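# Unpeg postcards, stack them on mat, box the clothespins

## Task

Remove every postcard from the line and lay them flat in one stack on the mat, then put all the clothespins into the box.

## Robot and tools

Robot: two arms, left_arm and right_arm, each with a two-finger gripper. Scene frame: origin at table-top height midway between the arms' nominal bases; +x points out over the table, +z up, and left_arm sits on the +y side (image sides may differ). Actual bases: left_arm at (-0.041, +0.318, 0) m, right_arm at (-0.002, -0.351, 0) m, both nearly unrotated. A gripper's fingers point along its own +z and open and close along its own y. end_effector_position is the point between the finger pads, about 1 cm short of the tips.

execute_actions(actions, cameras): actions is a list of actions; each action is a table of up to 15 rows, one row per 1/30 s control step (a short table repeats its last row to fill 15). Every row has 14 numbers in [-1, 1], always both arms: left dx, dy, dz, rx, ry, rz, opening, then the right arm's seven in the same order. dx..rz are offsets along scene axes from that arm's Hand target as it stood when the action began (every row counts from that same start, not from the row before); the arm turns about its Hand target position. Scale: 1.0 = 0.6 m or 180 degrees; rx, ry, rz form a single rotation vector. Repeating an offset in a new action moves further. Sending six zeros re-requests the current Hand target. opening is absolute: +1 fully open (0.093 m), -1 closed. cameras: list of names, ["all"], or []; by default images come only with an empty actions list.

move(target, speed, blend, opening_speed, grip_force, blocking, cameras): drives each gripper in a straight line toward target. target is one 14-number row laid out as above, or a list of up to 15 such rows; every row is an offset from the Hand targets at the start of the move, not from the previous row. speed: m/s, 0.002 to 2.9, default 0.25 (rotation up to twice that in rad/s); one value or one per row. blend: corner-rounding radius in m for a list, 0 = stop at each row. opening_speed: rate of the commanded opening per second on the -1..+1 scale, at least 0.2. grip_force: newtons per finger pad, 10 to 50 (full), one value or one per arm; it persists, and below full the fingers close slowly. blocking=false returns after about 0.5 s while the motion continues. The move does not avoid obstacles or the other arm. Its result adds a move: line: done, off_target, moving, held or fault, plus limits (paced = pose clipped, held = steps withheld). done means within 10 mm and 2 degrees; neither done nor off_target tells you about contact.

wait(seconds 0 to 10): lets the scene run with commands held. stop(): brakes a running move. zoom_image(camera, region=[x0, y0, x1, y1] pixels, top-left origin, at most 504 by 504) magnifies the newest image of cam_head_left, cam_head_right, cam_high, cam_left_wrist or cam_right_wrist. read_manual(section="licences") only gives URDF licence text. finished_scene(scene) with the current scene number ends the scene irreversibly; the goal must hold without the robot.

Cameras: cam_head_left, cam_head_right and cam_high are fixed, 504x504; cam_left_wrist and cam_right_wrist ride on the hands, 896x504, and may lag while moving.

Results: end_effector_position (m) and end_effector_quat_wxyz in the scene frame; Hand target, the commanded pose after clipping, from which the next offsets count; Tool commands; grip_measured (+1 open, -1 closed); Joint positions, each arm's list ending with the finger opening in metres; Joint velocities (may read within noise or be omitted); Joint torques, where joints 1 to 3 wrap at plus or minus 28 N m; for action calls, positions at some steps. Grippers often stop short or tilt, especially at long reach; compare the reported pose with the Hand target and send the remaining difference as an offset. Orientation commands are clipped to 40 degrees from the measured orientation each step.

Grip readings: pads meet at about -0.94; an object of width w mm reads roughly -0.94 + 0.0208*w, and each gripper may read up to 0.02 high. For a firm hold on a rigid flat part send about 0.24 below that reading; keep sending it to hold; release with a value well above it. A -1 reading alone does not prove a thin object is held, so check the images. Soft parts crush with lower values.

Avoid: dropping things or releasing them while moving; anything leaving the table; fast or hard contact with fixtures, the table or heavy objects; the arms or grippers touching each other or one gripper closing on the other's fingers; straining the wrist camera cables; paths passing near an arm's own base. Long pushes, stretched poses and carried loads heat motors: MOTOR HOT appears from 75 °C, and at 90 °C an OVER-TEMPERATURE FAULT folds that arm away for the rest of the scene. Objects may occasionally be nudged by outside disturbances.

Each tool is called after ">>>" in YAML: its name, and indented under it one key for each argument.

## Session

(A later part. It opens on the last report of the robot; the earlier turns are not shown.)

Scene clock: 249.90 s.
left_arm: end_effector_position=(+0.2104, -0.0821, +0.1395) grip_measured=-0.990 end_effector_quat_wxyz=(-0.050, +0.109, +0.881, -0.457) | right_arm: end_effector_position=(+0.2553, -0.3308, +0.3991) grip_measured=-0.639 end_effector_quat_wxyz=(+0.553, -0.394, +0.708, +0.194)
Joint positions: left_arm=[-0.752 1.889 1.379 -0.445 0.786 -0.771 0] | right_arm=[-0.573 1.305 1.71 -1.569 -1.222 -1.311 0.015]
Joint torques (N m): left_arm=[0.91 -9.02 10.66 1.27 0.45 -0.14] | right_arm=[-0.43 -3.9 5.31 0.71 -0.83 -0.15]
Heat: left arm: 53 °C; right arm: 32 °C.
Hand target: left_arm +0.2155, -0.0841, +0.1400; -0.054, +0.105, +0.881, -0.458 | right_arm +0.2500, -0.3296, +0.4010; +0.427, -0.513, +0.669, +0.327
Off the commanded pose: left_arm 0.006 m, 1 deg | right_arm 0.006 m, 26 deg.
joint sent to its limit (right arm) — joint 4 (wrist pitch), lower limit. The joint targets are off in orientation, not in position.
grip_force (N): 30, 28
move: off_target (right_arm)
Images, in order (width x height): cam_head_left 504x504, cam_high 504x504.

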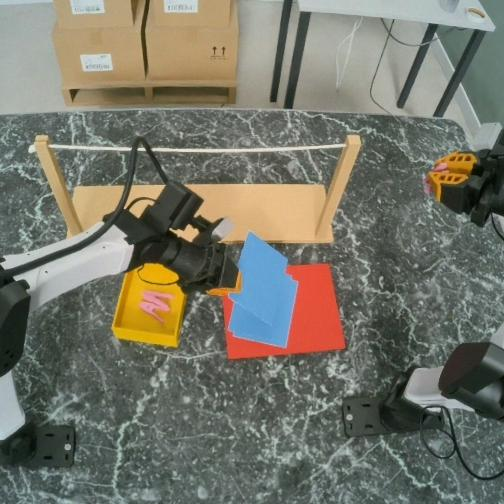

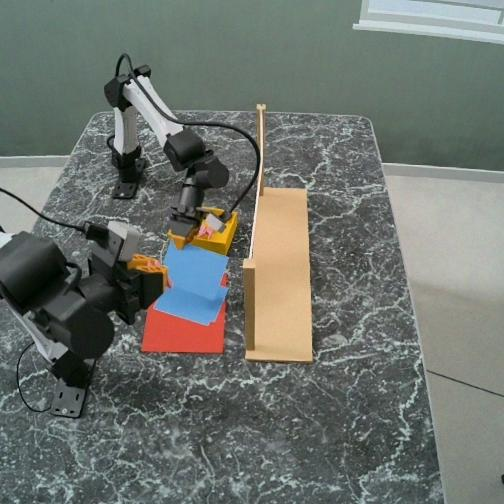

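>>> move:
  target:
    - [-0.0167, -0.0117, -0.1, 0, 0, 0, -1, 0.025, 0.0913, -0.1092, -0.0514, 0.0098, 0.009, -1]
    - [-0.0167, -0.0117, -0.15, 0, 0, 0, -1, 0.05, 0.1827, -0.2183, -0.1028, 0.0196, 0.018, -1]
  speed: [0.16, 0.1]
  blend: [0.01, 0]
  cameras: ["cam_head_left", "cam_head_right", "cam_high"]

>>> zoom_image:
  camera: "cam_high"
  region: [130, 180, 330, 370]

Scene clock: 254.87 s.
left_arm: end_effector_position=(+0.2096, -0.0933, +0.0660) grip_measured=-0.990 end_effector_quat_wxyz=(-0.043, +0.113, +0.874, -0.470) | right_arm: end_effector_position=(+0.2791, -0.2211, +0.2706) grip_measured=-0.639 end_effector_quat_wxyz=(+0.305, -0.581, +0.713, +0.248)
Joint positions: left_arm=[-0.77 2.015 1.213 -0.1 0.786 -0.804 0] | right_arm=[0.049 1.496 1.587 -1.414 -0.777 -1.227 0.015]
Joint torques (N m): left_arm=[-0.24 -9.16 5.89 1.5 0.24 -0.14] | right_arm=[0.7 -5.41 5.87 0.84 -0.5 -0.02]
Heat: left arm: 51 °C; right arm: 32 °C.
Hand target: left_arm +0.2055, -0.0912, +0.0499; -0.054, +0.105, +0.881, -0.458 | right_arm +0.2800, -0.2199, +0.2699; +0.308, -0.584, +0.711, +0.243
Off the commanded pose: left_arm 0.017 m, 2 deg | right_arm 0.002 m, 1 deg.
grip_force (N): 30, 28
move: off_target (left_arm)
Images, in order (width x height): cam_head_left 504x504, cam_head_right 504x504, cam_high 504x504.

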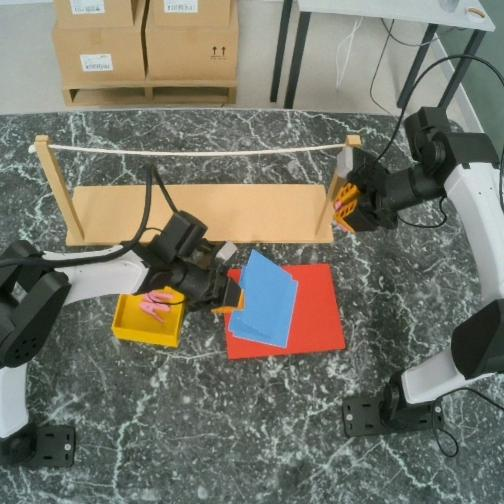

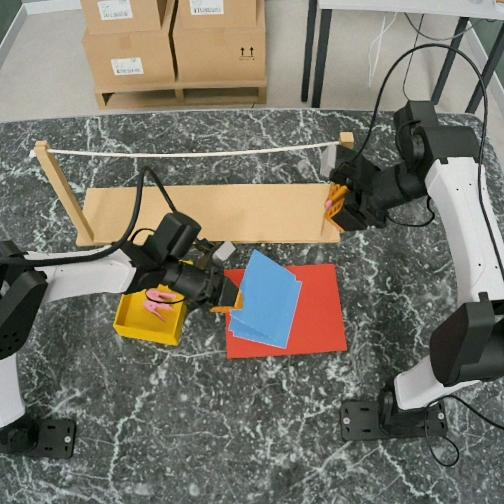

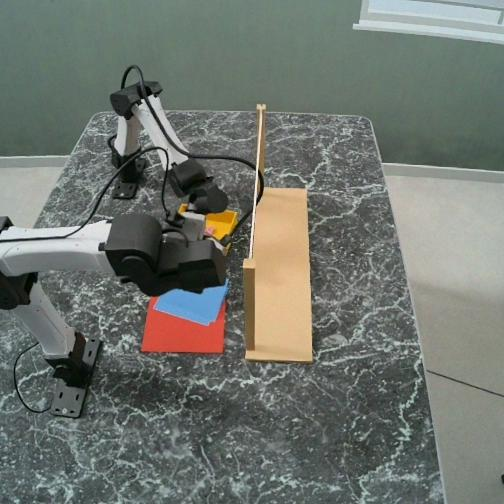

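Scaled by 2.520 from the camera's 504x504 image, which has a finer 720x720 frame.

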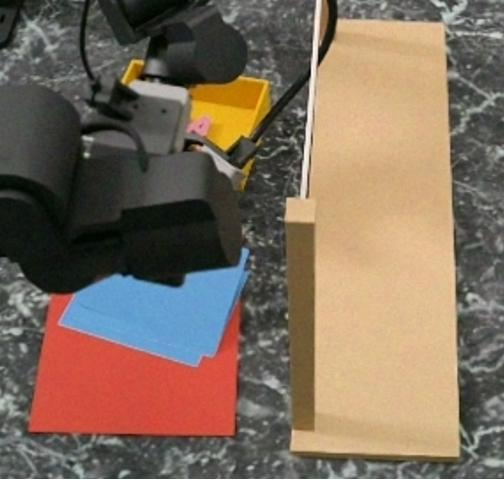

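>>> zoom_image:
  camera: "cam_head_left"
  region: [205, 230, 335, 360]

Scaled by 3.877 from the camera's 504x504 image, which has a finer 720x720 frame.

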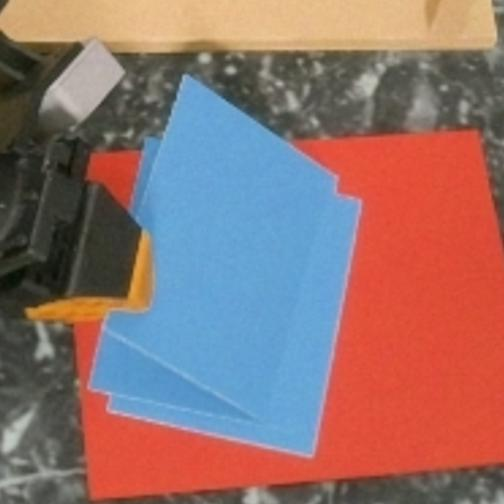

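>>> move:
  target: [-0.025, 0, -0.0133, 0, 0, 0, -1, 0, 0, 0, 0, 0, 0, -1]
  speed: 0.06
  cameras: ["cam_head_left"]

>>> zoom_image:
  camera: "cam_head_left"
  region: [205, 230, 335, 360]

Scene clock: 256.83 s.
left_arm: end_effector_position=(+0.1977, -0.0985, +0.0593) grip_measured=-0.990 end_effector_quat_wxyz=(-0.040, +0.119, +0.867, -0.482) | right_arm: end_effector_position=(+0.2792, -0.2212, +0.2706) grip_measured=-0.639 end_effector_quat_wxyz=(+0.305, -0.581, +0.713, +0.247)
Joint positions: left_arm=[-0.796 2.015 1.152 0.01 0.788 -0.835 0] | right_arm=[0.049 1.496 1.587 -1.414 -0.776 -1.227 0.015]
Joint torques (N m): left_arm=[-0.43 -10.37 5.03 1.21 0.03 -0.12] | right_arm=[0.69 -5.44 5.93 0.87 -0.49 -0.03]
Heat: left arm: 50 °C; right arm: 32 °C.
Hand target: left_arm +0.1904, -0.0912, +0.0419; -0.054, +0.105, +0.881, -0.458 | right_arm +0.2800, -0.2199, +0.2699; +0.308, -0.584, +0.711, +0.243
Off the commanded pose: left_arm 0.020 m, 4 deg | right_arm 0.002 m, 1 deg.
grip_force (N): 30, 28
move: off_target (left_arm)
Images, in order (width x height): cam_head_left 504x504.

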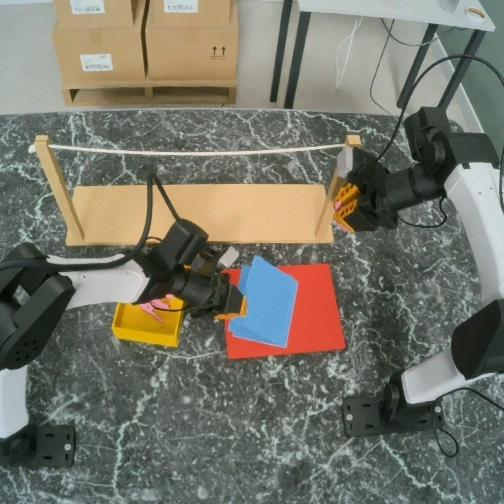

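Scaled by 3.877 from the camera's 504x504 image, which has a finer 720x720 frame.

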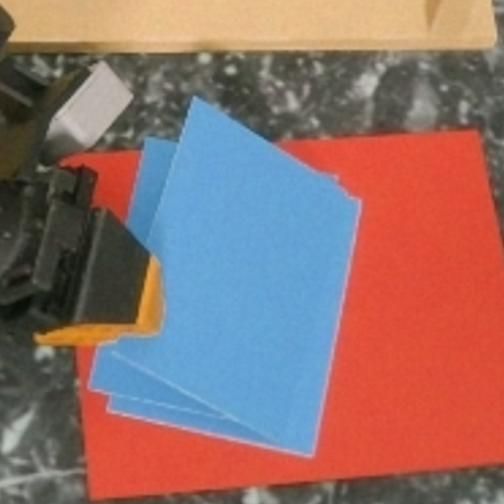

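>>> move:
  target: [-0.0067, 0, -0.0233, 0, 0, 0, -1, 0, 0, 0, 0, 0, 0, -1]
  speed: 0.05
  cameras: ["cam_left_wrist", "cam_head_right"]

Scene clock: 259.23 s.
left_arm: end_effector_position=(+0.1941, -0.1003, +0.0572) grip_measured=-0.990 end_effector_quat_wxyz=(-0.034, +0.124, +0.861, -0.492) | right_arm: end_effector_position=(+0.2792, -0.2212, +0.2706) grip_measured=-0.639 end_effector_quat_wxyz=(+0.305, -0.581, +0.713, +0.247)
Joint positions: left_arm=[-0.803 2.015 1.118 0.078 0.79 -0.847 0] | right_arm=[0.049 1.496 1.587 -1.414 -0.776 -1.227 0.015]
Joint torques (N m): left_arm=[-0.43 -8.49 4.74 1.18 -0.05 -0.07] | right_arm=[0.79 -5.53 5.89 0.87 -0.49 0]
Heat: left arm: 49 °C; right arm: 32 °C.
Hand target: left_arm +0.1864, -0.0911, +0.0279; -0.054, +0.105, +0.881, -0.458 | right_arm +0.2800, -0.2199, +0.2699; +0.308, -0.584, +0.711, +0.243
Off the commanded pose: left_arm 0.032 m, 5 deg | right_arm 0.002 m, 1 deg.
grip_force (N): 30, 28
move: off_target (left_arm)
camera_calibration:
cam_left_wrist: T_world_to_cam=[[-0.19053, -0.491113, 0.850003, -0.0586842], [-0.81204, 0.565392, 0.14465, 0.24753], [-0.551624, -0.662676, -0.506528, 0.157387], [0, 0, 0, 1]] pos_world=[0.276641, -0.0644755, 0.0937973]
Images, in order (width x height): cam_head_right 504x504, cam_left_wrist 896x504.

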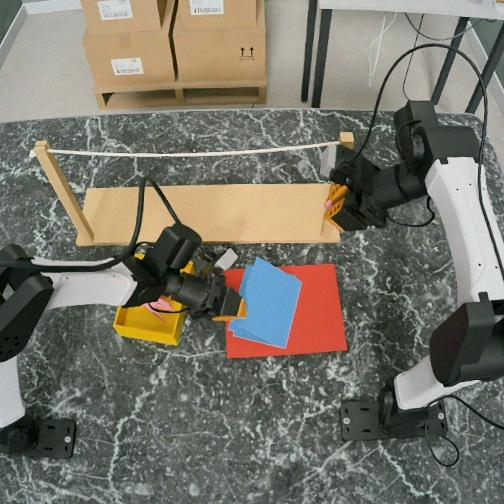

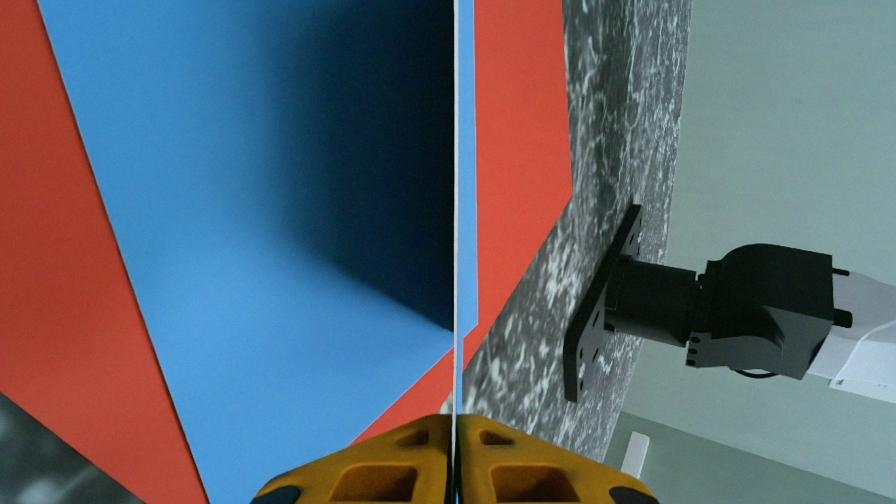

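>>> move:
  target: [0, 0, -0.02, 0, 0, 0, -1, 0, 0, 0, 0, 0, 0, -1]
  speed: 0.06
  cameras: []

Scene clock: 263.40 s.
left_arm: end_effector_position=(+0.1937, -0.1016, +0.0530) grip_measured=-0.990 end_effector_quat_wxyz=(-0.032, +0.129, +0.857, -0.499) | right_arm: end_effector_position=(+0.2792, -0.2212, +0.2706) grip_measured=-0.639 end_effector_quat_wxyz=(+0.305, -0.581, +0.713, +0.247)
Joint positions: left_arm=[-0.803 2.03 1.104 0.124 0.8 -0.848 0] | right_arm=[0.049 1.496 1.587 -1.414 -0.776 -1.227 0.015]
Joint torques (N m): left_arm=[-0.4 -7.42 4.55 1.15 -0.14 -0.06] | right_arm=[0.77 -5.42 5.89 0.85 -0.49 -0.02]
Heat: left arm: 48 °C; right arm: 32 °C.
Hand target: left_arm +0.1863, -0.0912, +0.0160; -0.054, +0.105, +0.881, -0.458 | right_arm +0.2800, -0.2199, +0.2699; +0.308, -0.584, +0.711, +0.243
Off the commanded pose: left_arm 0.039 m, 7 deg | right_arm 0.002 m, 1 deg.
grip_force (N): 30, 28
move: off_target (left_arm)
No camera images: "cameras" was empty.

>>> move:
  target:
    - [0.0123, -0.0173, 0.045, 0, 0, 0, -1, 0, 0, 0, 0, 0, 0, -1]
    - [0.0123, -0.0173, 0.045, 0, 0, 0, -0.6, 0, 0, 0, 0, 0, 0, -1]
  speed: 0.08
  opening_speed: 0.5
  cameras: ["cam_left_wrist", "cam_head_left"]

Scene clock: 266.03 s.
left_arm: end_effector_position=(+0.1922, -0.0992, +0.0504) grip_measured=-0.602 end_effector_quat_wxyz=(-0.055, +0.108, +0.876, -0.467) | right_arm: end_effector_position=(+0.2792, -0.2212, +0.2706) grip_measured=-0.639 end_effector_quat_wxyz=(+0.305, -0.581, +0.713, +0.247)
Joint positions: left_arm=[-0.81 2.03 1.16 -0.021 0.772 -0.853 0.016] | right_arm=[0.049 1.496 1.587 -1.414 -0.776 -1.227 0.015]
Joint torques (N m): left_arm=[-0.32 -9.32 8.54 1.4 0.11 -0.09] | right_arm=[0.7 -5.42 5.91 0.85 -0.48 -0.03]
Heat: left arm: 47 °C; right arm: 32 °C.
Hand target: left_arm +0.1938, -0.1015, +0.0429; -0.054, +0.105, +0.881, -0.458 | right_arm +0.2800, -0.2199, +0.2699; +0.308, -0.584, +0.711, +0.243
Off the commanded pose: left_arm 0.008 m, 1 deg | right_arm 0.002 m, 1 deg.
grip_force (N): 30, 28
move: done; target 2's new opening was sent with left_arm's hand 0.017 m and 5 deg from that target
camera_calibration:
cam_left_wrist: T_world_to_cam=[[-0.148659, -0.5447, 0.82535, -0.0648747], [-0.809043, 0.546925, 0.215228, 0.240323], [-0.568639, -0.635748, -0.521991, 0.160282], [0, 0, 0, 1]] pos_world=[0.27593, -0.0648767, 0.085486]
Images, in order (width x height): cam_head_left 504x504, cam_left_wrist 896x504.

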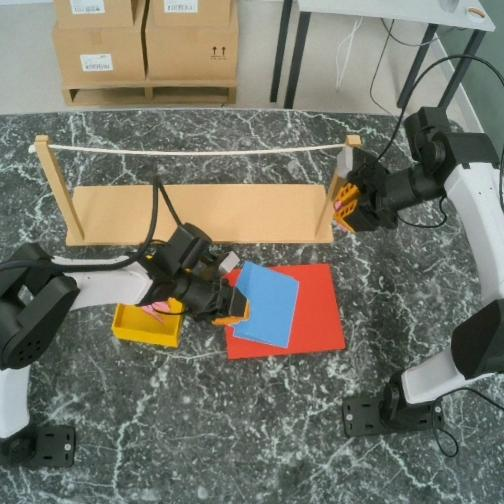

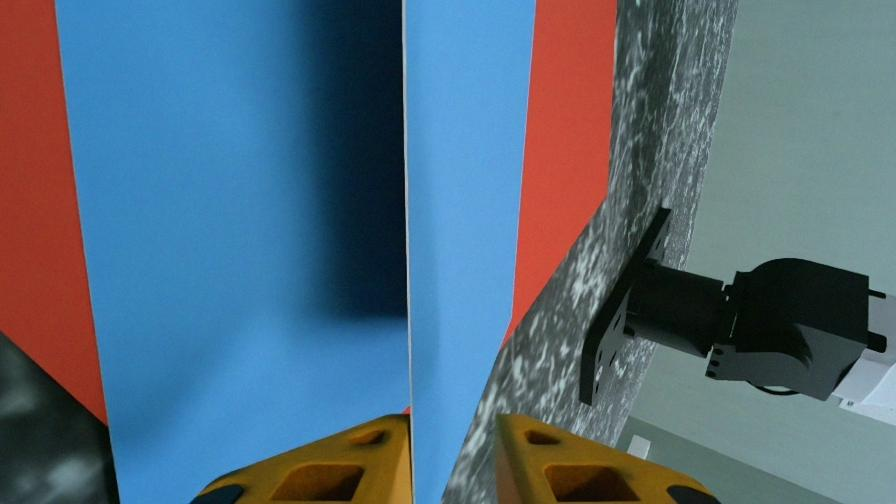

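>>> move:
  target: [0.0028, 0.0265, -0.0183, 0.1512, -0.0366, 0, -0.6, 0, 0, 0, 0, 0, 0, -1]
  speed: 0.15
  cameras: ["cam_left_wrist", "cam_head_left"]

Scene clock: 270.10 s.
left_arm: end_effector_position=(+0.1920, -0.0831, +0.0357) grip_measured=-0.602 end_effector_quat_wxyz=(-0.032, +0.110, +0.964, -0.240) | right_arm: end_effector_position=(+0.2792, -0.2212, +0.2706) grip_measured=-0.639 end_effector_quat_wxyz=(+0.305, -0.581, +0.713, +0.247)
Joint positions: left_arm=[-0.906 2.092 1.497 -0.659 0.379 -0.744 0.016] | right_arm=[0.049 1.496 1.587 -1.414 -0.776 -1.227 0.015]
Joint torques (N m): left_arm=[-0.06 -10.1 9.88 0.85 0 0.01] | right_arm=[0.68 -5.44 5.91 0.86 -0.5 -0.02]
Heat: left arm: 47 °C; right arm: 32 °C.
Hand target: left_arm +0.1955, -0.0856, +0.0320; -0.027, +0.115, +0.966, -0.232 | right_arm +0.2800, -0.2199, +0.2699; +0.308, -0.584, +0.711, +0.243
Off the commanded pose: left_arm 0.006 m, 1 deg | right_arm 0.002 m, 1 deg.
grip_force (N): 30, 28
move: done
camera_calibration:
cam_left_wrist: T_world_to_cam=[[-0.20689, -0.862523, 0.461791, -0.0462837], [-0.844525, 0.395738, 0.360788, 0.22355], [-0.493937, -0.315351, -0.810297, 0.185425], [0, 0, 0, 1]] pos_world=[0.270806, -0.0699139, 0.0909685]
Images, in order (width x height): cam_head_left 504x504, cam_left_wrist 896x504.

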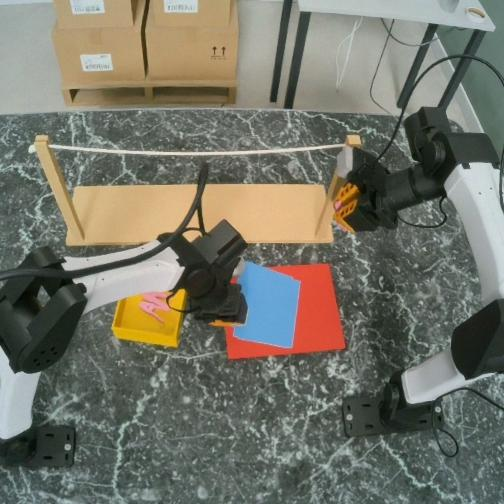

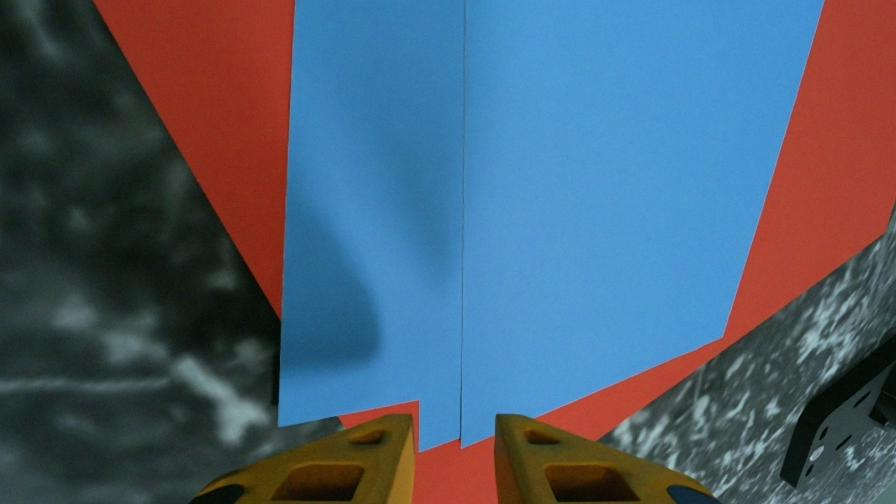

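>>> zoom_image:
  camera: "cam_head_left"
  region: [205, 240, 325, 360]

Scaled by 4.200 from the camera's 504x504 image, which has a finer 720x720 frame.

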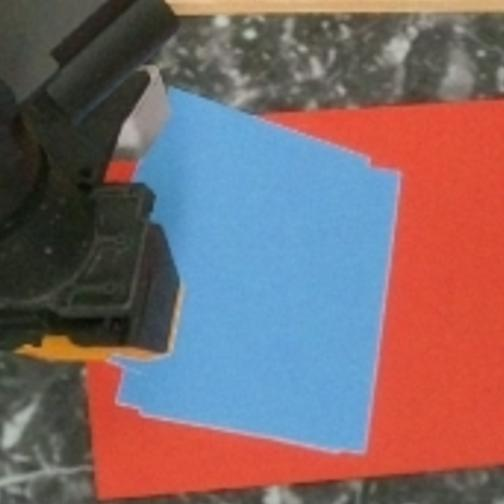

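>>> wait:
  seconds: 0
  cameras: ["cam_left_wrist"]

Scene clock: 274.20 s.
left_arm: end_effector_position=(+0.1919, -0.0830, +0.0357) grip_measured=-0.602 end_effector_quat_wxyz=(-0.032, +0.110, +0.964, -0.240) | right_arm: end_effector_position=(+0.2792, -0.2212, +0.2706) grip_measured=-0.639 end_effector_quat_wxyz=(+0.305, -0.581, +0.713, +0.247)
Joint positions: left_arm=[-0.906 2.092 1.497 -0.66 0.379 -0.744 0.016] | right_arm=[0.049 1.496 1.587 -1.414 -0.776 -1.227 0.015]
Joint torques (N m): left_arm=[-0.09 -10.1 9.87 0.86 -0.01 0] | right_arm=[0.69 -5.42 5.82 0.86 -0.5 -0.01]
Heat: left arm: 47 °C; right arm: 32 °C.
Hand target: left_arm +0.1955, -0.0856, +0.0320; -0.027, +0.115, +0.966, -0.232 | right_arm +0.2800, -0.2199, +0.2699; +0.308, -0.584, +0.711, +0.243
Tool commands: left_gripper/opening=-0.6 right_gripper/opening=-1.0
Off the commanded pose: left_arm 0.006 m, 1 deg | right_arm 0.002 m, 1 deg.
grip_force (N): 30, 28
camera_calibration:
cam_left_wrist: T_world_to_cam=[[-0.206697, -0.862929, 0.461118, -0.046193], [-0.844479, 0.395354, 0.361318, 0.223374], [-0.494096, -0.314721, -0.810444, 0.185428], [0, 0, 0, 1]] pos_world=[0.270706, -0.0698151, 0.0908699]
Images, in order (width x height): cam_left_wrist 896x504.

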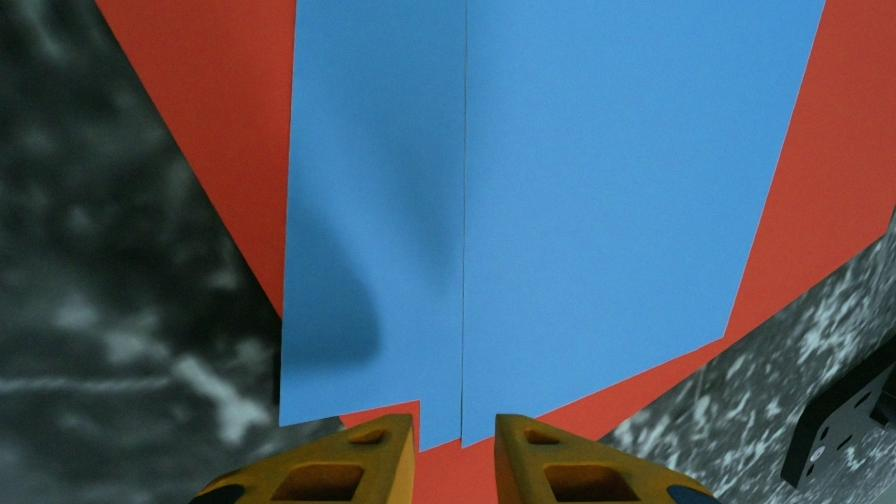

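>>> zoom_image:
  camera: "cam_left_wrist"
  region: [250, 250, 560, 504]

>>> zoom_image:
  camera: "cam_left_wrist"
  region: [250, 0, 560, 250]

Scaled by 1.626 from the camera's 896x504 image, which has a finer 1280x720 frame.

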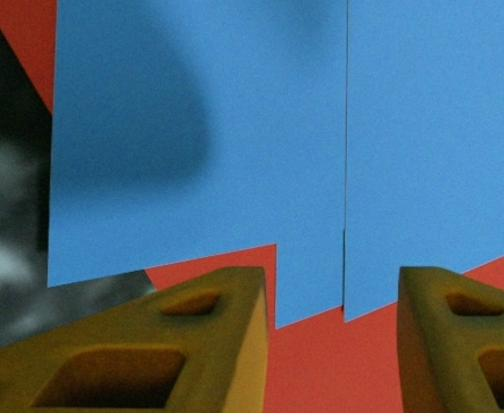

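Scaled by 1.626 from the camera's 896x504 image, which has a finer 1280x720 frame.

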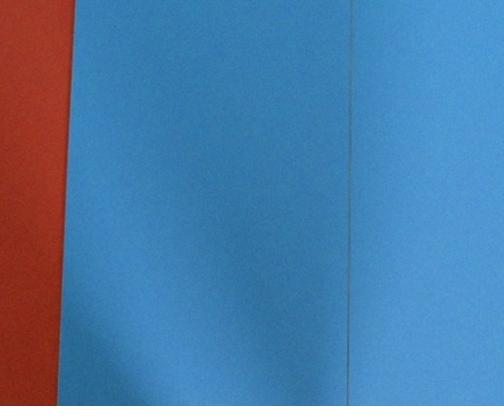

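>>> move:
  target:
    - [0.005, 0.02, 0.06, 0, 0, 0, -0.6, 0, 0, 0, 0, 0, 0, -1]
    - [0.0468, -0.005, 0.0317, 0, 0, 0, -1, 0, 0, 0, 0, 0, 0, -1]
  speed: 0.12
  blend: [0.01, 0]
  cameras: ["cam_left_wrist", "cam_head_left"]

Scene clock: 292.03 s.
left_arm: end_effector_position=(+0.2197, -0.0863, +0.0525) grip_measured=-0.991 end_effector_quat_wxyz=(-0.029, +0.112, +0.965, -0.234) | right_arm: end_effector_position=(+0.2792, -0.2212, +0.2706) grip_measured=-0.639 end_effector_quat_wxyz=(+0.305, -0.581, +0.713, +0.247)
Joint positions: left_arm=[-0.865 2.153 1.669 -0.791 0.379 -0.695 0] | right_arm=[0.049 1.496 1.587 -1.414 -0.776 -1.227 0.015]
Joint torques (N m): left_arm=[0.42 -11.03 10.09 0.81 0.15 0.01] | right_arm=[0.72 -5.38 5.93 0.85 -0.51 0]
Heat: left arm: 48 °C; right arm: 31 °C.
Hand target: left_arm +0.2236, -0.0885, +0.0509; -0.027, +0.115, +0.966, -0.232 | right_arm +0.2800, -0.2199, +0.2699; +0.308, -0.584, +0.711, +0.243
Off the commanded pose: left_arm 0.005 m, 0 deg | right_arm 0.002 m, 1 deg.
grip_force (N): 30, 28
move: done
camera_calibration:
cam_left_wrist: T_world_to_cam=[[-0.211871, -0.867499, 0.450063, -0.0498138], [-0.84714, 0.392645, 0.358027, 0.24271], [-0.487303, -0.305411, -0.818083, 0.211448], [0, 0, 0, 1]] pos_world=[0.298095, -0.0739338, 0.108504]
Images, in order (width x height): cam_head_left 504x504, cam_left_wrist 896x504.

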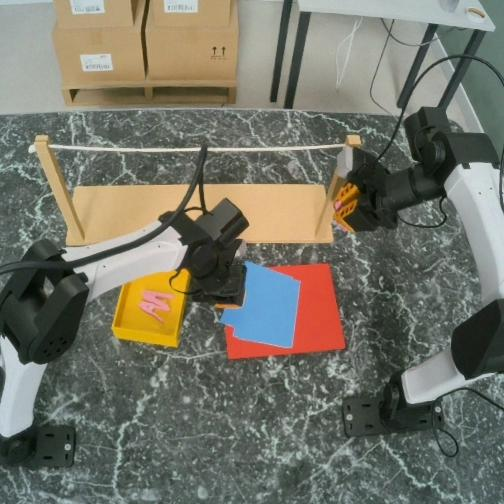

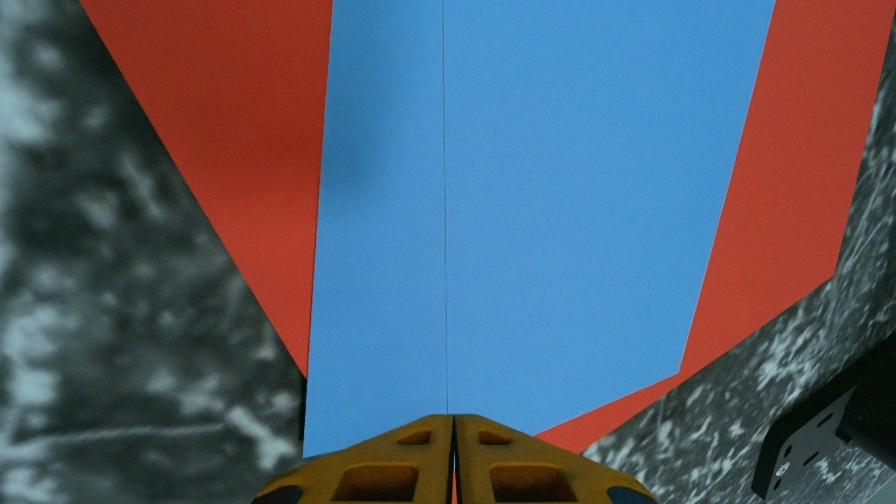

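>>> move:
  target:
    - [-0.0117, 0.015, -0.03, 0, 0, 0, -1, 0, 0, 0, 0, 0, 0, -1]
    - [-0.0117, 0.015, -0.0932, 0, 0, 0, -1, 0, 0, 0, 0, 0, 0, -1]
  speed: 0.08
  blend: [0.01, 0]
  cameras: ["cam_left_wrist"]

Scene clock: 295.00 s.
left_arm: end_effector_position=(+0.2195, -0.0879, +0.0199) grip_measured=-0.991 end_effector_quat_wxyz=(-0.014, +0.118, +0.960, -0.254) | right_arm: end_effector_position=(+0.2792, -0.2212, +0.2706) grip_measured=-0.639 end_effector_quat_wxyz=(+0.305, -0.581, +0.713, +0.247)
Joint positions: left_arm=[-0.864 2.162 1.529 -0.592 0.387 -0.693 0] | right_arm=[0.049 1.496 1.587 -1.414 -0.776 -1.227 0.015]
Joint torques (N m): left_arm=[0.49 -9.16 5.46 1.05 0.06 0] | right_arm=[0.7 -5.45 5.87 0.85 -0.5 -0.01]
Heat: left arm: 48 °C; right arm: 31 °C.
Hand target: left_arm +0.2166, -0.0796, -0.0050; -0.027, +0.115, +0.966, -0.232 | right_arm +0.2800, -0.2199, +0.2699; +0.308, -0.584, +0.711, +0.243
Off the commanded pose: left_arm 0.026 m, 3 deg | right_arm 0.002 m, 1 deg.
grip_force (N): 30, 28
move: off_target (left_arm)
camera_calibration:
cam_left_wrist: T_world_to_cam=[[-0.228064, -0.846067, 0.481828, -0.0317194], [-0.854874, 0.410867, 0.316825, 0.258916], [-0.466022, -0.339646, -0.816985, 0.1765], [0, 0, 0, 1]] pos_world=[0.296359, -0.0732696, 0.0774497]
Images, in order (width x height): cam_left_wrist 896x504.

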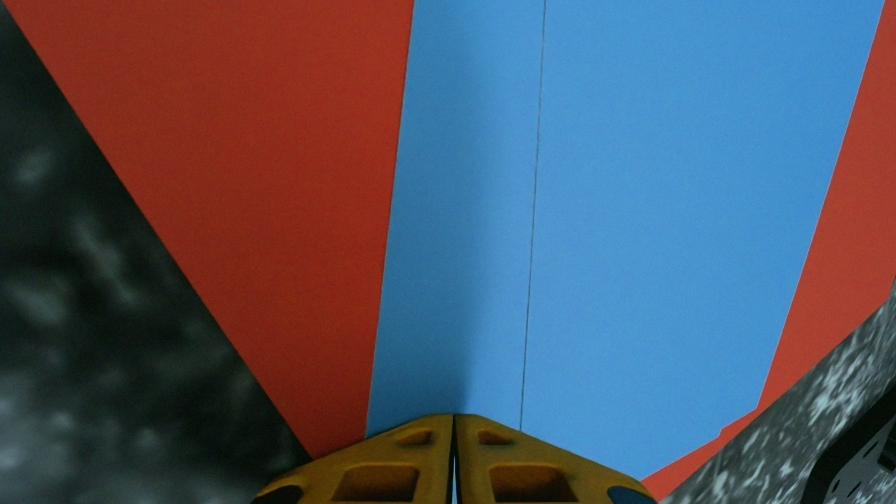

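>>> move:
  target: [-0.0368, -0.0555, 0, 0, 0, 0, -1, 0, 0, 0, 0, 0, 0, -1]
  speed: 0.05
  cameras: ["cam_left_wrist"]

Scene clock: 296.97 s.
left_arm: end_effector_position=(+0.1962, -0.1190, +0.0201) grip_measured=-0.991 end_effector_quat_wxyz=(-0.018, +0.124, +0.956, -0.265) | right_arm: end_effector_position=(+0.2792, -0.2212, +0.2706) grip_measured=-0.639 end_effector_quat_wxyz=(+0.305, -0.581, +0.713, +0.247)
Joint positions: left_arm=[-0.943 2.189 1.562 -0.557 0.384 -0.766 0] | right_arm=[0.049 1.496 1.587 -1.414 -0.776 -1.227 0.015]
Joint torques (N m): left_arm=[-0.42 -8.73 8.12 0.88 -0.18 -0.2] | right_arm=[0.7 -5.45 5.86 0.84 -0.52 0]
Heat: left arm: 47 °C; right arm: 31 °C.
Hand target: left_arm +0.1945, -0.1129, -0.0049; -0.027, +0.115, +0.966, -0.232 | right_arm +0.2800, -0.2199, +0.2699; +0.308, -0.584, +0.711, +0.243
Off the commanded pose: left_arm 0.026 m, 4 deg | right_arm 0.002 m, 1 deg.
grip_force (N): 30, 28
move: off_target (left_arm)
camera_calibration:
cam_left_wrist: T_world_to_cam=[[-0.236211, -0.831558, 0.502708, -0.0605955], [-0.846166, 0.430368, 0.314303, 0.252362], [-0.477711, -0.351133, -0.805294, 0.155901], [0, 0, 0, 1]] pos_world=[0.273703, -0.104255, 0.07669]
Images, in order (width x height): cam_left_wrist 896x504.

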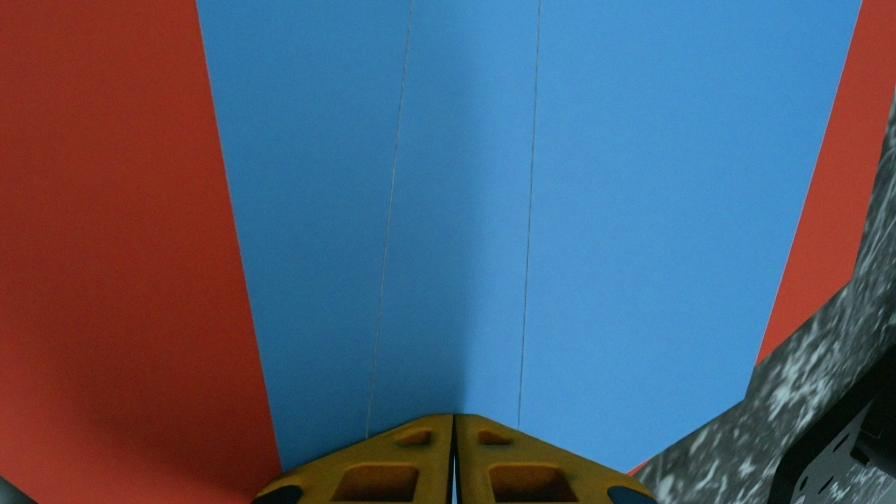

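>>> move:
  target: [0.0183, 0, 0, 0, 0, 0, -1, 0, 0, 0, 0, 0, 0, -1]
  speed: 0.05
  cameras: ["cam_left_wrist"]

Scene clock: 298.63 s.
left_arm: end_effector_position=(+0.2035, -0.1239, +0.0203) grip_measured=-0.991 end_effector_quat_wxyz=(-0.016, +0.122, +0.956, -0.266) | right_arm: end_effector_position=(+0.2792, -0.2212, +0.2706) grip_measured=-0.639 end_effector_quat_wxyz=(+0.305, -0.581, +0.713, +0.247)
Joint positions: left_arm=[-0.937 2.215 1.604 -0.57 0.384 -0.764 0] | right_arm=[0.049 1.496 1.587 -1.414 -0.776 -1.227 0.015]
Joint torques (N m): left_arm=[0.91 -9.09 8.32 0.74 -0.11 0.02] | right_arm=[0.65 -5.44 5.82 0.86 -0.47 0]
Heat: left arm: 47 °C; right arm: 31 °C.
Hand target: left_arm +0.2054, -0.1129, -0.0049; -0.027, +0.115, +0.966, -0.232 | right_arm +0.2800, -0.2199, +0.2699; +0.308, -0.584, +0.711, +0.243
Off the commanded pose: left_arm 0.028 m, 4 deg | right_arm 0.002 m, 1 deg.
grip_force (N): 30, 28
move: off_target (left_arm)
camera_calibration:
cam_left_wrist: T_world_to_cam=[[-0.234239, -0.83078, 0.504913, -0.0633267], [-0.849129, 0.427739, 0.30987, 0.260967], [-0.473405, -0.356153, -0.805632, 0.156372], [0, 0, 0, 1]] pos_world=[0.280788, -0.108544, 0.077087]
Images, in order (width x height): cam_left_wrist 896x504.

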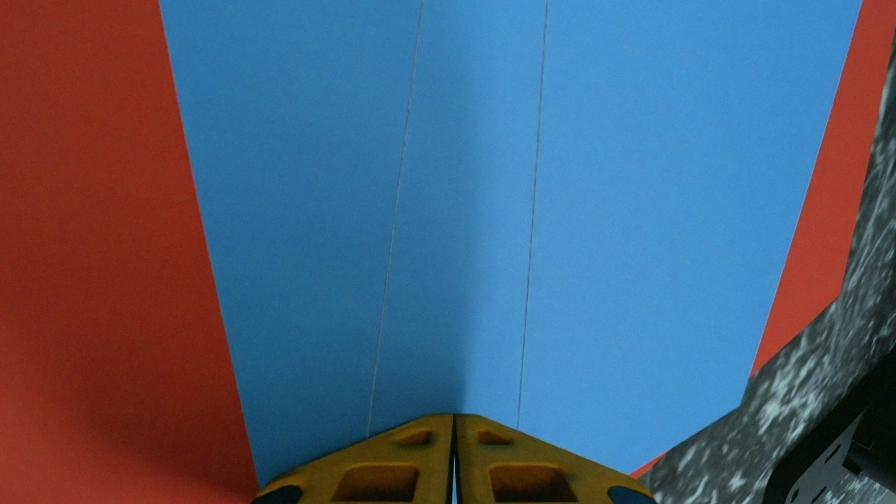

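>>> wait:
  seconds: 0
  cameras: ["cam_head_left"]

>>> zoom_image:
  camera: "cam_head_left"
  region: [215, 245, 355, 385]

Scene clock: 299.73 s.
left_arm: end_effector_position=(+0.2035, -0.1239, +0.0202) grip_measured=-0.991 end_effector_quat_wxyz=(-0.016, +0.122, +0.956, -0.266) | right_arm: end_effector_position=(+0.2792, -0.2212, +0.2706) grip_measured=-0.639 end_effector_quat_wxyz=(+0.305, -0.581, +0.713, +0.247)
Joint positions: left_arm=[-0.937 2.215 1.604 -0.57 0.384 -0.764 0] | right_arm=[0.049 1.496 1.587 -1.414 -0.776 -1.227 0.015]
Joint torques (N m): left_arm=[0.94 -9.06 8.31 0.74 -0.11 0.01] | right_arm=[0.69 -5.39 5.91 0.84 -0.5 -0.02]
Heat: left arm: 46 °C; right arm: 31 °C.
Hand target: left_arm +0.2054, -0.1129, -0.0051; -0.027, +0.115, +0.966, -0.231 | right_arm +0.2800, -0.2199, +0.2699; +0.308, -0.584, +0.711, +0.243
Tool commands: left_gripper/opening=-1.0 right_gripper/opening=-1.0
Off the commanded pose: left_arm 0.027 m, 4 deg | right_arm 0.002 m, 1 deg.
grip_force (N): 30, 28
Images, in order (width x height): cam_head_left 504x504.

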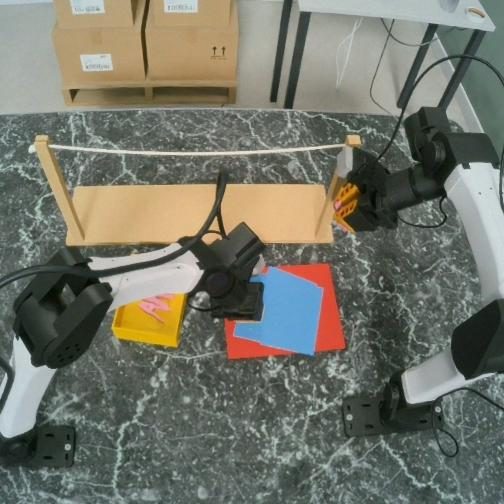

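Scaled by 3.600 from the camera's 504x504 image, which has a finer 720x720 frame.

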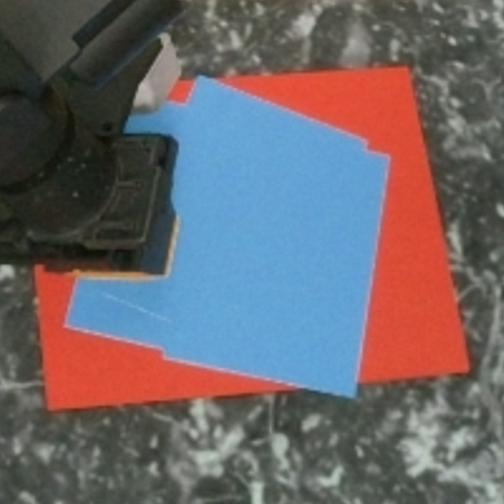

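>>> move:
  target:
    - [0, 0.0067, 0.0833, 0, 0, 0, -1, 0, 0, 0, 0, 0, 0, -1]
    - [-0.0657, -0.1502, 0.0835, 0, 0, 0, -1, 0, 0, 0, 0, 0, 0, -1]
    - [-0.0657, -0.1502, 0.0035, 0, 0, 0, -1, 0, 0, 0, 0, 0, 0, -1]
  speed: [0.1, 0.16, 0.07]
  blend: [0.02, 0.01, 0]
  cameras: ["cam_left_wrist"]

Scene clock: 308.03 s.
left_arm: end_effector_position=(+0.1650, -0.2104, +0.0237) grip_measured=-0.991 end_effector_quat_wxyz=(-0.021, +0.125, +0.958, -0.256) | right_arm: end_effector_position=(+0.2792, -0.2212, +0.2706) grip_measured=-0.639 end_effector_quat_wxyz=(+0.305, -0.581, +0.713, +0.247)
Joint positions: left_arm=[-1.103 2.439 2.012 -0.725 0.316 -0.915 0] | right_arm=[0.049 1.496 1.587 -1.414 -0.776 -1.227 0.015]
Joint torques (N m): left_arm=[0.4 -12 6.19 1.16 -0.07 -0.19] | right_arm=[0.7 -5.38 5.78 0.88 -0.52 -0.01]
Heat: left arm: 47 °C; right arm: 31 °C.
Hand target: left_arm +0.1659, -0.2032, -0.0027; -0.027, +0.115, +0.966, -0.232 | right_arm +0.2800, -0.2199, +0.2699; +0.308, -0.584, +0.711, +0.243
Off the commanded pose: left_arm 0.028 m, 3 deg | right_arm 0.002 m, 1 deg.
grip_force (N): 30, 28
move: off_target (left_arm)
camera_calibration:
cam_left_wrist: T_world_to_cam=[[-0.238523, -0.839703, 0.487857, -0.146623], [-0.843383, 0.428168, 0.324618, 0.26293], [-0.481468, -0.334022, -0.81032, 0.116184], [0, 0, 0, 1]] pos_world=[0.242717, -0.19689, 0.0803256]
Images, in order (width x height): cam_left_wrist 896x504.

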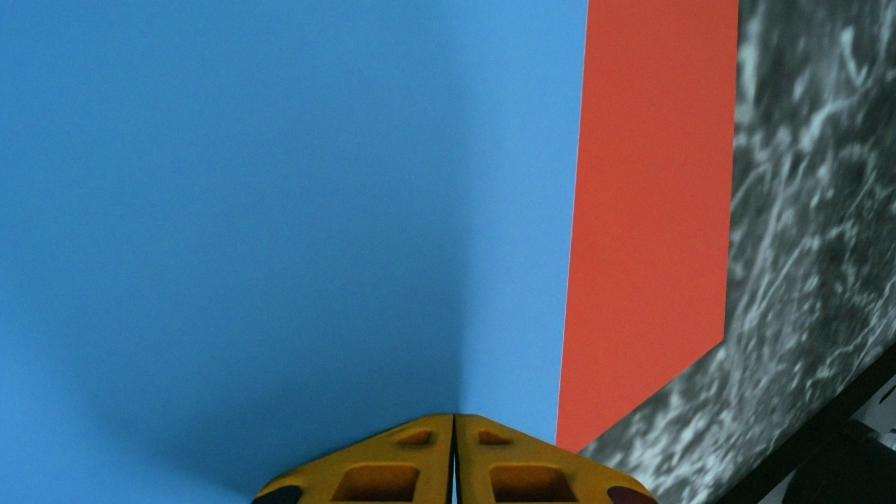

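>>> move:
  target:
    - [0.0267, 0.01, 0, 0, 0, 0, -1, 0, 0, 0, 0, 0, 0, -1]
    - [0.0267, 0.0167, 0.1167, 0, 0, 0, -1, 0, 0, 0, 0, 0, 0, -1]
  speed: [0.05, 0.12]
  cameras: ["cam_left_wrist", "cam_head_left"]

>>> zoom_image:
  camera: "cam_head_left"
  region: [215, 245, 355, 385]

Scene clock: 310.63 s.
left_arm: end_effector_position=(+0.1755, -0.1917, +0.0550) grip_measured=-0.991 end_effector_quat_wxyz=(-0.041, +0.113, +0.967, -0.226) | right_arm: end_effector_position=(+0.2792, -0.2212, +0.2706) grip_measured=-0.639 end_effector_quat_wxyz=(+0.305, -0.581, +0.713, +0.247)
Joint positions: left_arm=[-1.069 2.441 2.169 -0.961 0.324 -0.896 0] | right_arm=[0.049 1.496 1.587 -1.414 -0.776 -1.227 0.015]
Joint torques (N m): left_arm=[0.75 -15.84 10.3 0.89 0 -0.02] | right_arm=[0.64 -5.45 5.9 0.85 -0.47 -0.02]
Heat: left arm: 47 °C; right arm: 31 °C.
Hand target: left_arm +0.1820, -0.1930, +0.0672; -0.027, +0.115, +0.966, -0.232 | right_arm +0.2800, -0.2199, +0.2699; +0.308, -0.584, +0.711, +0.243
Off the commanded pose: left_arm 0.014 m, 2 deg | right_arm 0.002 m, 1 deg.
grip_force (N): 30, 28
move: off_target (left_arm)
camera_calibration:
cam_left_wrist: T_world_to_cam=[[-0.209298, -0.8741, 0.438341, -0.152793], [-0.836292, 0.392319, 0.383016, 0.24243], [-0.506764, -0.286417, -0.813115, 0.16651], [0, 0, 0, 1]] pos_world=[0.255144, -0.180975, 0.109512]
Images, in order (width x height): cam_head_left 504x504, cam_left_wrist 896x504.

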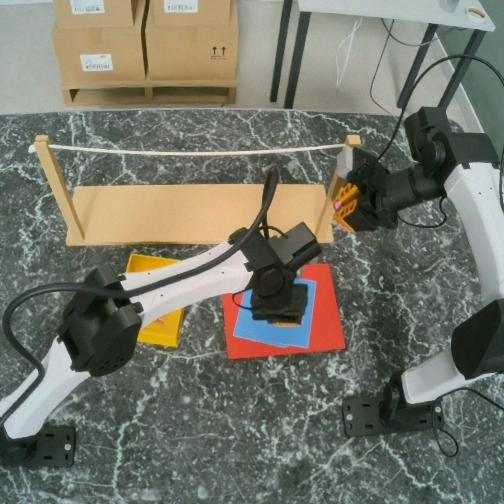

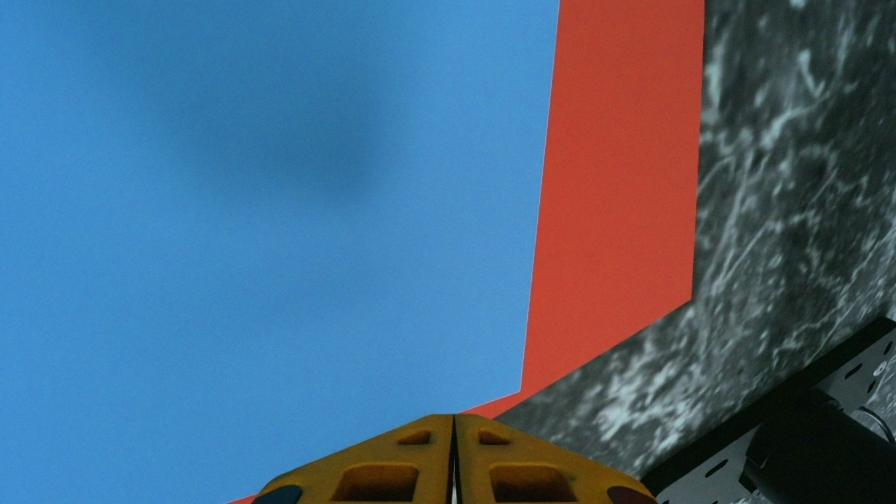

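Scaled by 3.600 from the camera's 504x504 image, which has a finer 720x720 frame.

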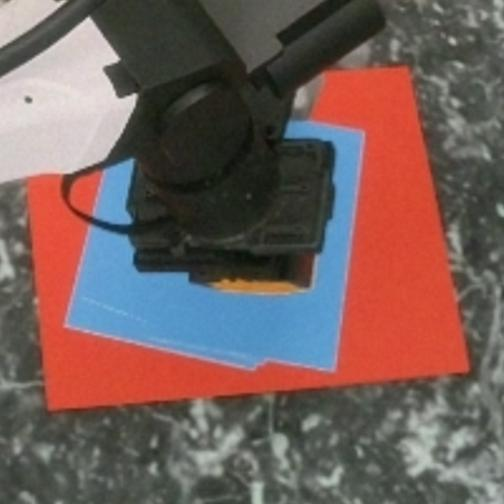

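>>> move:
  target:
    - [0.03, 0.1883, 0.1717, 0, 0, 0.0833, -1, 0, 0.05, -0.003, -0.0386, 0.0074, 0.0068, -1]
    - [0.13, 0.5717, 0.2217, 0, 0, 0.25, -1, -0.0083, 0.15, -0.025, -0.0772, 0.0147, 0.0135, -1]
    - [0.18, 0.955, 0.1717, 0, 0, 0.389, -1, -0.02, 0.2667, -0.05, -0.1158, 0.022, 0.0203, -1]
  speed: 0.35
  blend: [0.05, 0.05, 0]
  cameras: ["cam_head_left", "cam_right_wrist"]

>>> zoom_image:
  camera: "cam_head_left"
  region: [215, 245, 355, 385]

Scene clock: 317.10 s.
left_arm: end_effector_position=(+0.2861, +0.3805, +0.1649) grip_measured=-0.991 end_effector_quat_wxyz=(+0.107, -0.466, +0.855, -0.201) | right_arm: end_effector_position=(+0.2662, -0.0614, +0.2394) grip_measured=-0.639 end_effector_quat_wxyz=(+0.169, -0.645, +0.732, +0.143)
Joint positions: left_arm=[0.376 1.538 1.336 -1.09 0.37 -0.678 0] | right_arm=[0.71 1.787 1.91 -1.35 -0.289 -0.694 0.015]
Joint torques (N m): left_arm=[0.13 -6.2 10.21 0.78 0.3 -0.01] | right_arm=[0.51 -6.04 9.09 0.76 -0.19 -0.02]
Heat: left arm: 49 °C; right arm: 31 °C.
Hand target: left_arm +0.2901, +0.3800, +0.1702; +0.111, -0.460, +0.857, -0.205 | right_arm +0.2680, -0.0600, +0.2400; +0.165, -0.643, +0.735, +0.140
Off the commanded pose: left_arm 0.007 m, 1 deg | right_arm 0.002 m, 1 deg.
grip_force (N): 30, 28
move: done
camera_calibration:
cam_right_wrist: T_world_to_cam=[[0.987732, -0.153531, 0.0285135, -0.281212], [-0.15365, -0.988123, 0.00203625, 0.0186307], [0.0278622, -0.00639238, -0.999591, 0.316801], [0, 0, 0, 1]] pos_world=[0.271798, -0.0227402, 0.324652]
Images, in order (width x height): cam_head_left 504x504, cam_right_wrist 896x504.

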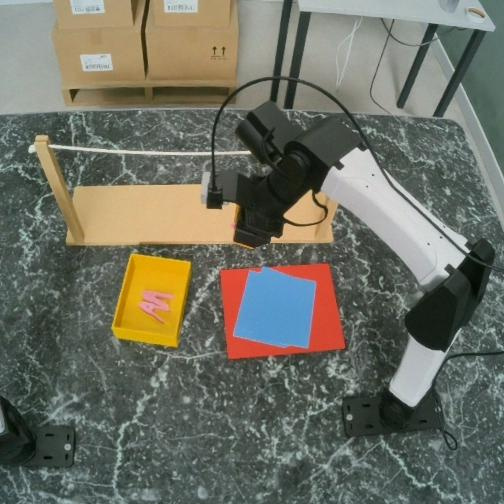

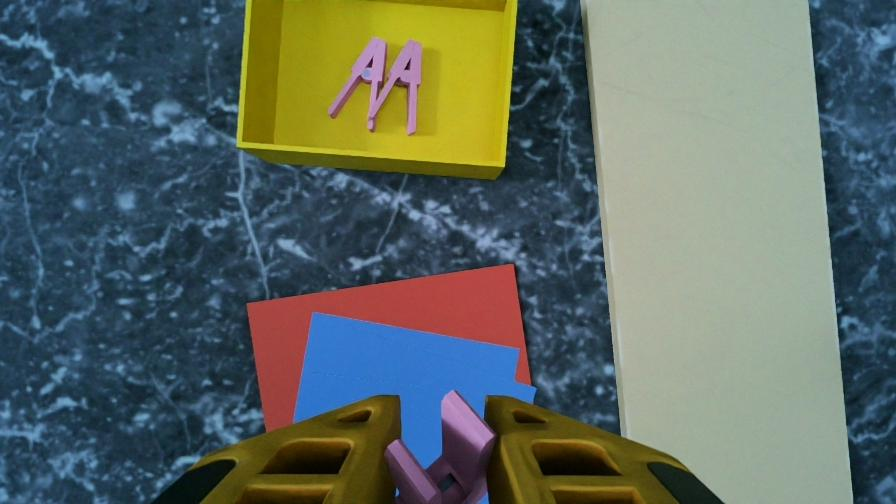

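Scaled by 3.600 from the camera's 504x504 image, which has a finer 720x720 frame.

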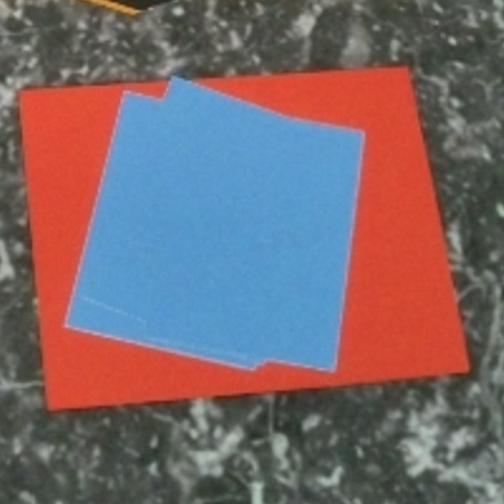

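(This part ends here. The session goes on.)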